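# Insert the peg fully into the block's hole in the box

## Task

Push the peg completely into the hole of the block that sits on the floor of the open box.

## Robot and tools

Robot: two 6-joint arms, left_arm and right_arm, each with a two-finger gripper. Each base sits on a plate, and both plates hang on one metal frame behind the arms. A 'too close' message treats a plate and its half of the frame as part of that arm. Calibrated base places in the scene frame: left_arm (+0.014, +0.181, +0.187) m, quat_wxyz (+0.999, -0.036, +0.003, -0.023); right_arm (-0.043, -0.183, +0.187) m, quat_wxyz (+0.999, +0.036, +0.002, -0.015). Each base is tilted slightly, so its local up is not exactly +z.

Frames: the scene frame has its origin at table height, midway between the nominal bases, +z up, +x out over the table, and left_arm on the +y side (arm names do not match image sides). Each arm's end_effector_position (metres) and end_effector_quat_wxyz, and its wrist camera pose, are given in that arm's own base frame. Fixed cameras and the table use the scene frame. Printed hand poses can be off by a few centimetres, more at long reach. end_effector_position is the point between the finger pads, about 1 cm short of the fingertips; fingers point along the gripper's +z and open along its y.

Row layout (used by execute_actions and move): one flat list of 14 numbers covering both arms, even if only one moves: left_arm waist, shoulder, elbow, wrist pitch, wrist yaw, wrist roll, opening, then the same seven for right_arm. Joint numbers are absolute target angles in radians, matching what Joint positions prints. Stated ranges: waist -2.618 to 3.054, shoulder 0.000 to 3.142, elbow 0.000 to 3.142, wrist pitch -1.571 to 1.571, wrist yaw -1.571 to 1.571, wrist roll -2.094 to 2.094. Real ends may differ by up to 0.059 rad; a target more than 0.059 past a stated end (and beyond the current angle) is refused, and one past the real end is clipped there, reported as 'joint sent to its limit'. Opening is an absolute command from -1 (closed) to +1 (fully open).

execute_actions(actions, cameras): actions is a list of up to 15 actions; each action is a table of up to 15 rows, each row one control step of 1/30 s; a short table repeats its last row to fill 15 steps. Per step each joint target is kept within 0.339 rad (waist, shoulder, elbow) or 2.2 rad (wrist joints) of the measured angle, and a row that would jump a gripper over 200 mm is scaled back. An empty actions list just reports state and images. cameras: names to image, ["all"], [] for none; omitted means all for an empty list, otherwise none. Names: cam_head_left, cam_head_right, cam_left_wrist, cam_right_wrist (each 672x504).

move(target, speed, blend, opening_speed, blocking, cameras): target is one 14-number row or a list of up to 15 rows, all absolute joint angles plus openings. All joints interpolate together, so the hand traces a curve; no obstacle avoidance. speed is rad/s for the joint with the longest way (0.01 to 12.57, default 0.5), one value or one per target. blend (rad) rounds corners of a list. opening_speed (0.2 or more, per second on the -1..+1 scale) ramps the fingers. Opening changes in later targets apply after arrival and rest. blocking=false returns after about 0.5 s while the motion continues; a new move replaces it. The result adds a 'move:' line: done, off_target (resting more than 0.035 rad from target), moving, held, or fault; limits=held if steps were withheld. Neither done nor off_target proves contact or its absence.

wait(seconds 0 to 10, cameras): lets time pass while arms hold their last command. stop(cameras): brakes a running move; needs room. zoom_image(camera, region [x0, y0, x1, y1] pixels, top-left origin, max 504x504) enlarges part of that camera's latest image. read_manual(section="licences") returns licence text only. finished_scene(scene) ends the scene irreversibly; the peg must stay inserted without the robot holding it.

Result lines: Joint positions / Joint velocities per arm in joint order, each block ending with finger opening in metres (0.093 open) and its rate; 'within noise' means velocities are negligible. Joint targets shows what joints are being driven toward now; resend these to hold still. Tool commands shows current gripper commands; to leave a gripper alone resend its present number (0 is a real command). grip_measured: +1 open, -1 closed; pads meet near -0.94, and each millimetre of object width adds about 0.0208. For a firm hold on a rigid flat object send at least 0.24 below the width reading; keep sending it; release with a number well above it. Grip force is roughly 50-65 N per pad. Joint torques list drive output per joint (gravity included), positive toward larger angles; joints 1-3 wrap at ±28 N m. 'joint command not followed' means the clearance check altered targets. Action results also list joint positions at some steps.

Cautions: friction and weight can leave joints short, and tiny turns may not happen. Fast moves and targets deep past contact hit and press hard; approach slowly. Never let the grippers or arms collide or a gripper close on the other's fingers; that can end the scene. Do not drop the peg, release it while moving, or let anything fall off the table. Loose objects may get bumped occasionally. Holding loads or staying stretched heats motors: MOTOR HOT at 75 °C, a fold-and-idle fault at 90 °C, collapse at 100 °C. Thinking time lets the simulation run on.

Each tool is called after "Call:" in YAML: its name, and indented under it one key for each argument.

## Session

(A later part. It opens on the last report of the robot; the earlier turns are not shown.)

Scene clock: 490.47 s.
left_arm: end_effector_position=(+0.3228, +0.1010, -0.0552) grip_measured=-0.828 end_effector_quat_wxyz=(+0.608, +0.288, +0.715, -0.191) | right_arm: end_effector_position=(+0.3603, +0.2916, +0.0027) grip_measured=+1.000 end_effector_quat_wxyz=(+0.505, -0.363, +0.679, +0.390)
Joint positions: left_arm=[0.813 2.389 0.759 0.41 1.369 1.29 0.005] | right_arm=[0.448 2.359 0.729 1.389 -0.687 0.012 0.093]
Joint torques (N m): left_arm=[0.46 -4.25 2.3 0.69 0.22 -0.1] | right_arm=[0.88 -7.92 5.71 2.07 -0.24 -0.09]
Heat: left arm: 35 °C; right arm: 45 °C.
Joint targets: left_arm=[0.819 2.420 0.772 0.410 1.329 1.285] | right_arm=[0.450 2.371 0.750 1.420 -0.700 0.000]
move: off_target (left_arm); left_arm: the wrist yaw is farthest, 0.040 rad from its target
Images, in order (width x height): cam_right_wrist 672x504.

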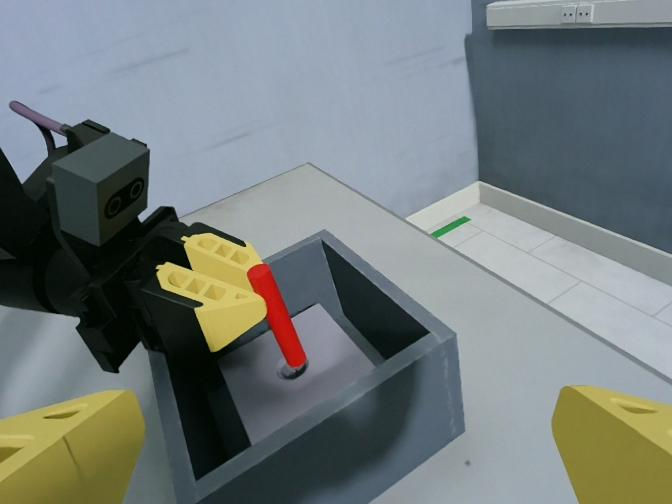

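Call:
move:
  target:
    - [0.812,2.290,0.754,0.340,1.329,1.285,-0.90,0.45,2.371,0.75,1.42,-0.7,0,1]
    - [0.812,2.355,0.764,0.370,1.329,1.285,-0.90,0.45,2.371,0.75,1.42,-0.7,0,1]
  speed: 0.15
  cameras: ["all"]

Call:
zoom_image:
  camera: "cam_head_left"
  region: [190, 260, 270, 340]

Call:
zoom_image:
  camera: "cam_head_right"
  region: [200, 260, 280, 340]

Call:
zoom_image:
  camera: "cam_right_wrist"
  region: [220, 260, 380, 420]

Scene clock: 531.57 s.
left_arm: end_effector_position=(+0.3252, +0.1053, -0.0481) grip_measured=-0.828 end_effector_quat_wxyz=(+0.597, +0.287, +0.726, -0.184) | right_arm: end_effector_position=(+0.3603, +0.2916, +0.0027) grip_measured=+1.000 end_effector_quat_wxyz=(+0.505, -0.363, +0.679, +0.390)
Joint positions: left_arm=[0.813 2.337 0.759 0.356 1.336 1.29 0.005] | right_arm=[0.448 2.359 0.729 1.389 -0.687 0.012 0.093]
Joint torques (N m): left_arm=[-0.09 -5.39 1.92 0.85 0.64 -0.11] | right_arm=[0.99 -7.88 5.79 2.11 -0.21 -0.11]
Heat: left arm: 34 °C; right arm: 46 °C.
Joint targets: left_arm=[0.812 2.355 0.764 0.370 1.329 1.285] | right_arm=[0.450 2.371 0.750 1.420 -0.700 0.000]
move: done

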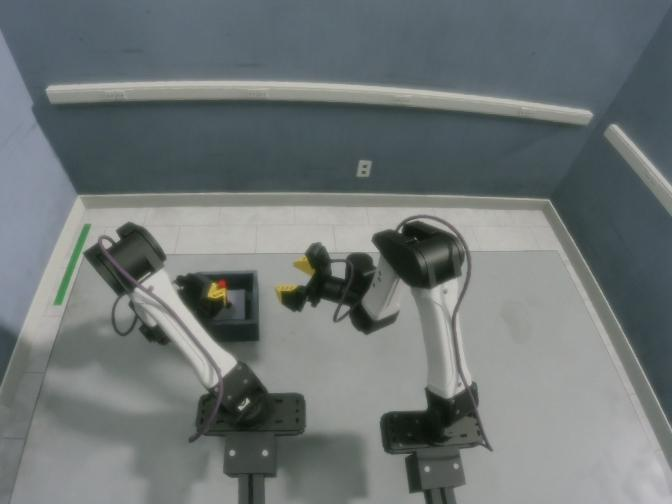

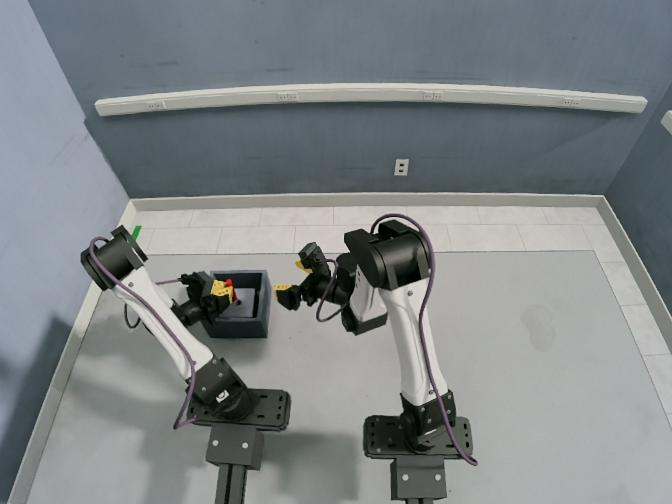

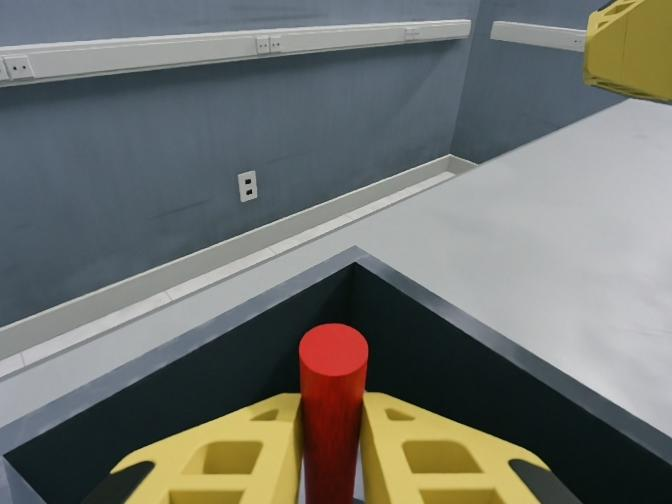

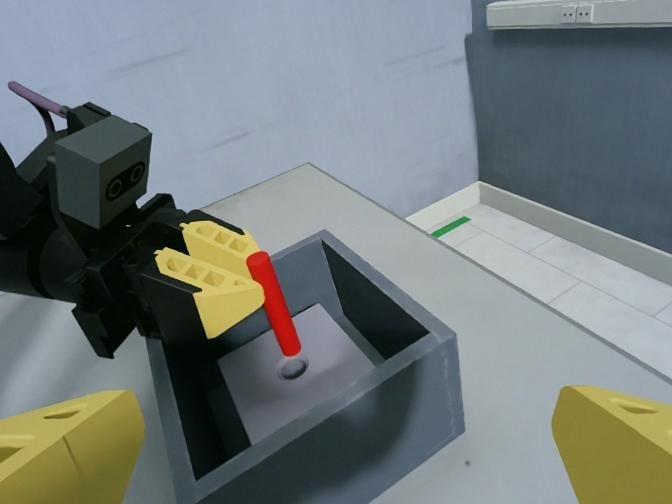

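Scaled by 6.300.

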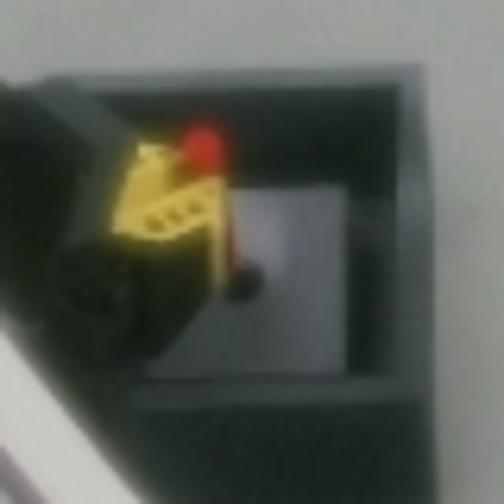

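Scaled by 6.300.

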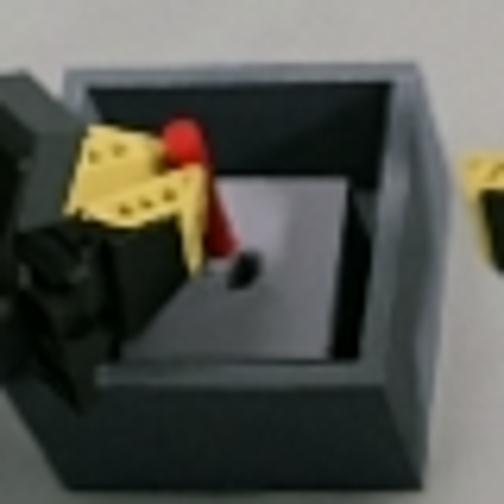

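Scaled by 3.150.

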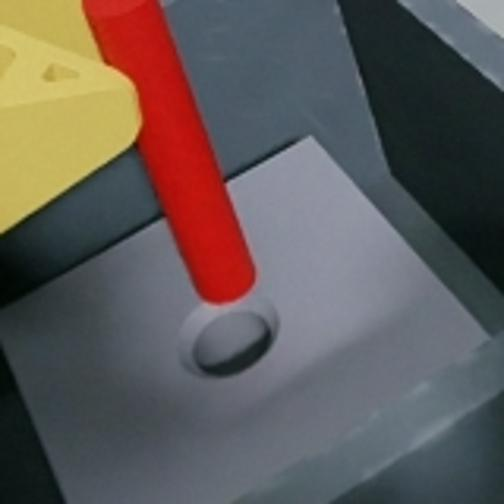

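Call:
move:
  target:
    - [0.800,2.33,0.764,0.360,1.329,1.285,-0.90,0.45,2.371,0.75,1.42,-0.7,0,1]
    - [0.800,2.385,0.766,0.384,1.329,1.285,-0.90,0.45,2.371,0.75,1.42,-0.7,0,1]
  speed: 0.1
  cameras: ["cam_head_right","cam_right_wrist"]

Call:
zoom_image:
  camera: "cam_head_right"
  region: [215, 275, 265, 325]

Call:
zoom_image:
  camera: "cam_right_wrist"
  region: [220, 260, 380, 420]

Scene clock: 546.17 s.
left_arm: end_effector_position=(+0.3234, +0.1010, -0.0561) grip_measured=-0.828 end_effector_quat_wxyz=(+0.594, +0.285, +0.727, -0.192) | right_arm: end_effector_position=(+0.3603, +0.2916, +0.0027) grip_measured=+1.000 end_effector_quat_wxyz=(+0.505, -0.363, +0.679, +0.390)
Joint positions: left_arm=[0.807 2.368 0.759 0.37 1.335 1.29 0.005] | right_arm=[0.448 2.359 0.729 1.389 -0.687 0.012 0.093]
Joint torques (N m): left_arm=[-0.65 -5.41 1.84 0.83 0.64 -0.12] | right_arm=[0.96 -7.86 5.76 2.08 -0.21 -0.11]
Heat: left arm: 35 °C; right arm: 46 °C.
Joint targets: left_arm=[0.800 2.385 0.766 0.384 1.329 1.285] | right_arm=[0.450 2.371 0.750 1.420 -0.700 0.000]
move: done
Images, in order (width x height): cam_head_right 672x504, cam_right_wrist 672x504.

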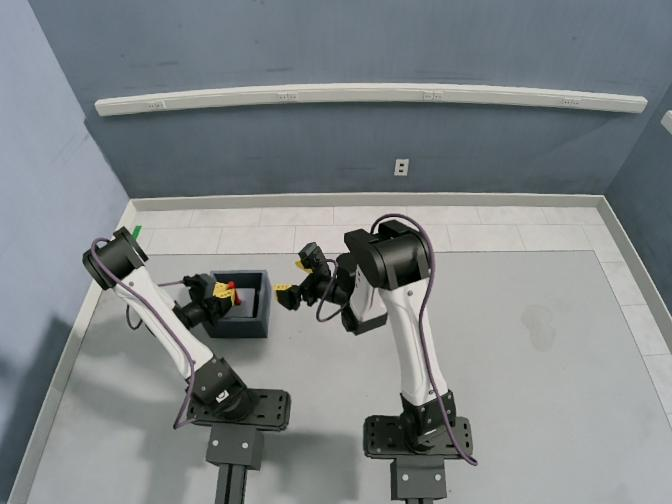

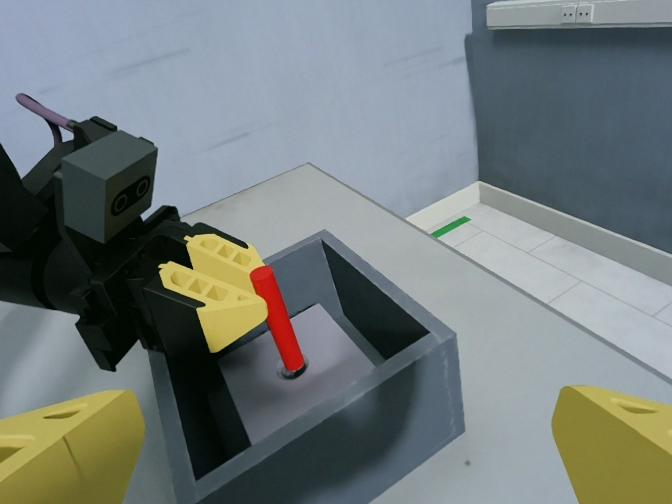

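Scaled by 10.080.

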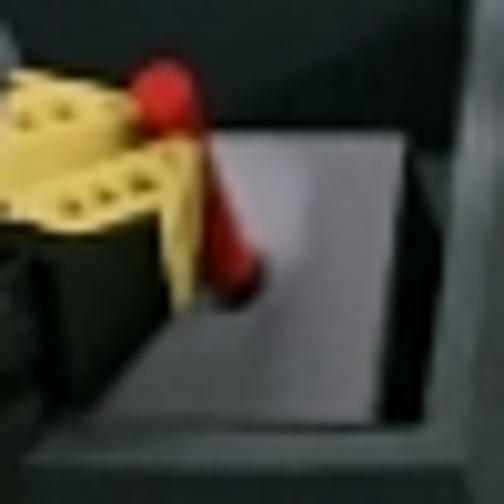

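Scaled by 3.150.

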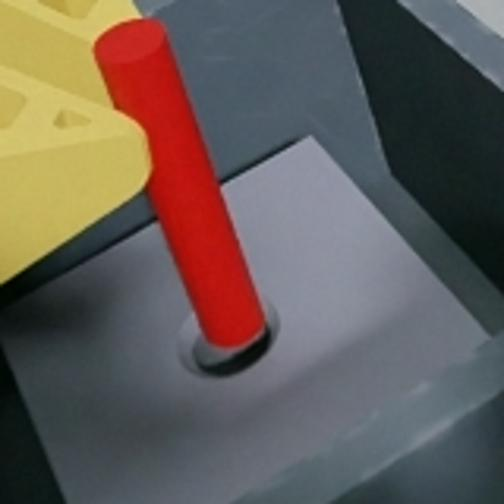

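Call:
move:
  target:
    - [0.800,2.31,0.742,0.355,1.329,1.285,-0.90,0.45,2.371,0.75,1.42,-0.7,0,1]
    - [0.800,2.384,0.763,0.385,1.329,1.285,-0.90,0.45,2.371,0.75,1.42,-0.7,0,1]
  speed: 0.1
  cameras: ["cam_head_right","cam_right_wrist"]

Call:
zoom_image:
  camera: "cam_head_right"
  region: [215, 275, 265, 325]

Call:
zoom_image:
  camera: "cam_right_wrist"
  region: [220, 260, 380, 420]

Scene clock: 556.10 s.
left_arm: end_effector_position=(+0.3214, +0.0990, -0.0563) grip_measured=-0.828 end_effector_quat_wxyz=(+0.593, +0.283, +0.728, -0.194) | right_arm: end_effector_position=(+0.3603, +0.2916, +0.0027) grip_measured=+1.000 end_effector_quat_wxyz=(+0.505, -0.363, +0.679, +0.390)
Joint positions: left_arm=[0.807 2.365 0.749 0.373 1.335 1.29 0.005] | right_arm=[0.448 2.359 0.729 1.389 -0.687 0.012 0.093]
Joint torques (N m): left_arm=[-0.65 -5.35 2.36 0.82 0.66 -0.11] | right_arm=[0.77 -7.92 5.81 2.03 -0.25 -0.12]
Heat: left arm: 35 °C; right arm: 46 °C.
Joint targets: left_arm=[0.800 2.384 0.763 0.385 1.329 1.285] | right_arm=[0.450 2.371 0.750 1.420 -0.700 0.000]
move: done
Images, in order (width x height): cam_head_right 672x504, cam_right_wrist 672x504.

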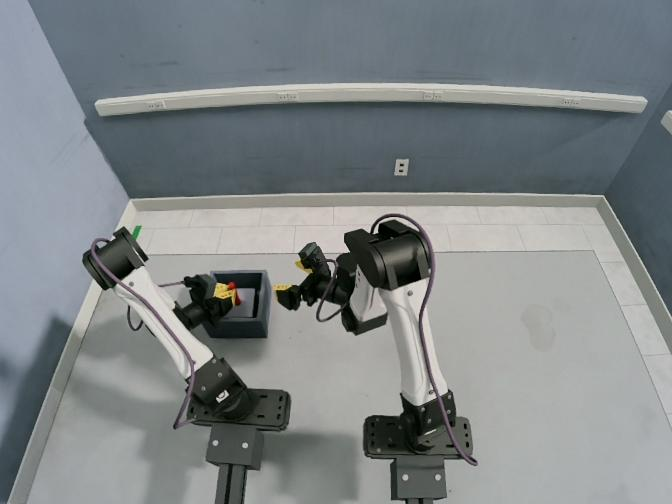

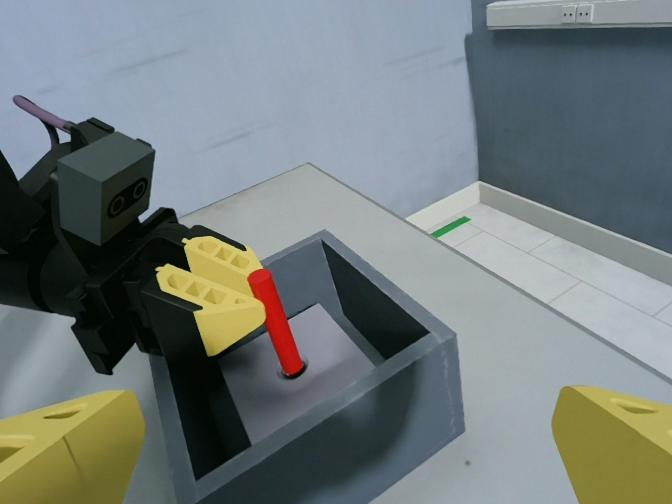

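Scaled by 10.080.

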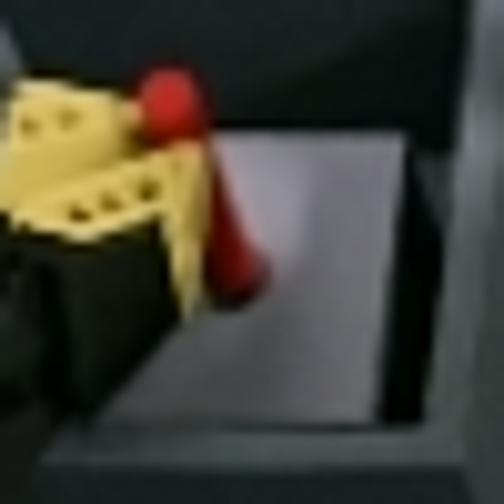

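Scaled by 3.150.

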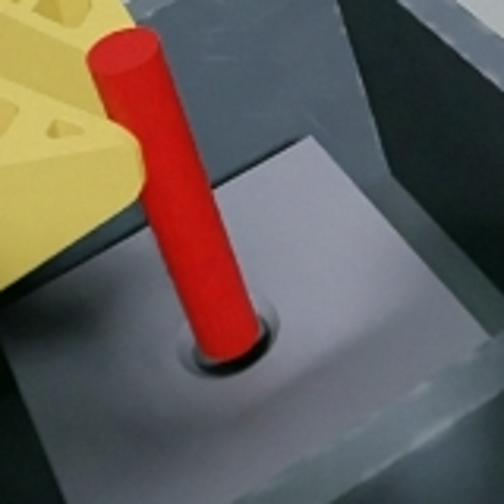

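Call:
move:
  target: [0.800,2.384,0.763,0.385,1.329,1.285,-0.55,0.45,2.371,0.75,1.42,-0.7,0,1]
  opening_speed: 0.2
  cameras: ["cam_head_right","cam_right_wrist"]

Call:
zoom_image:
  camera: "cam_right_wrist"
  region: [220, 260, 380, 420]

Scene clock: 562.97 s.
left_arm: end_effector_position=(+0.3216, +0.0991, -0.0562) grip_measured=-0.552 end_effector_quat_wxyz=(+0.594, +0.284, +0.728, -0.193) | right_arm: end_effector_position=(+0.3603, +0.2916, +0.0027) grip_measured=+1.000 end_effector_quat_wxyz=(+0.505, -0.363, +0.679, +0.390)
Joint positions: left_arm=[0.807 2.365 0.749 0.375 1.335 1.29 0.019] | right_arm=[0.448 2.359 0.729 1.389 -0.687 0.012 0.093]
Joint torques (N m): left_arm=[-0.65 -5.26 2.39 0.79 0.66 -0.11] | right_arm=[0.92 -7.95 5.74 2.11 -0.24 -0.09]
Heat: left arm: 35 °C; right arm: 46 °C.
Joint targets: left_arm=[0.800 2.384 0.763 0.385 1.329 1.285] | right_arm=[0.450 2.371 0.750 1.420 -0.700 0.000]
move: done
Images, in order (width x height): cam_head_right 672x504, cam_right_wrist 672x504.

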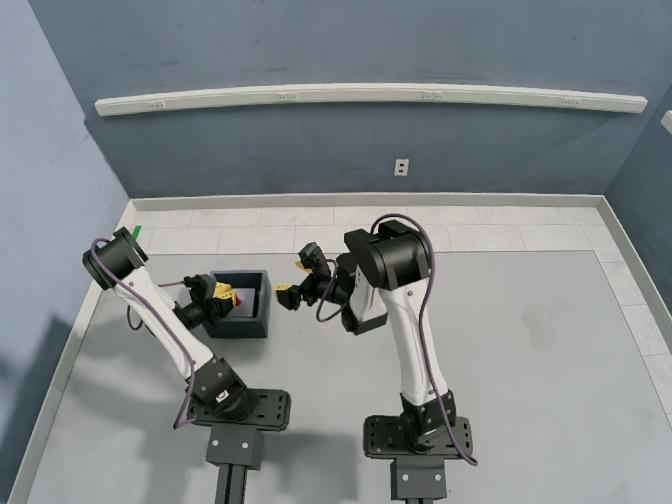

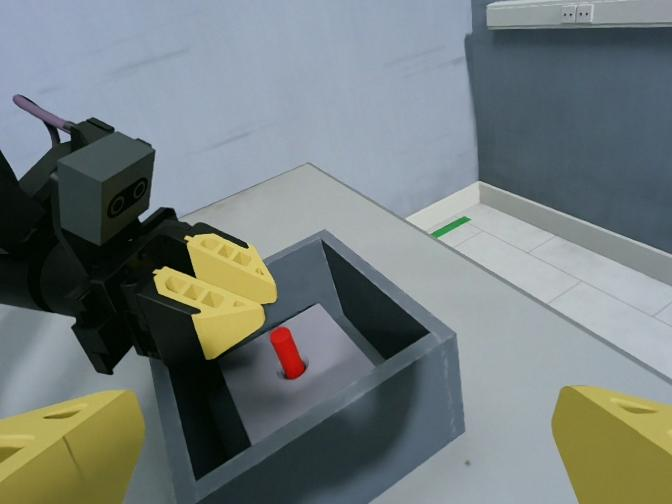

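Scaled by 3.150.

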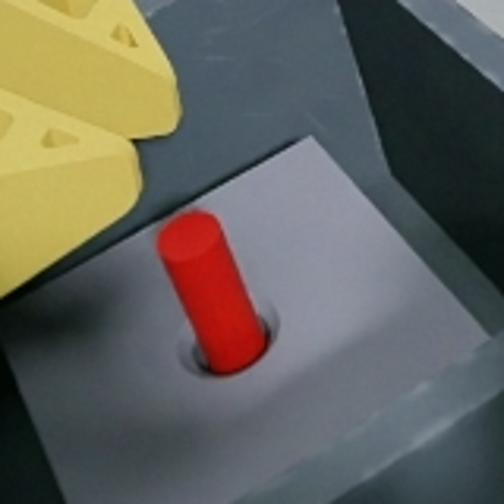

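Call:
finished_scene:
  scene: 2

The scene is finished: the task was done.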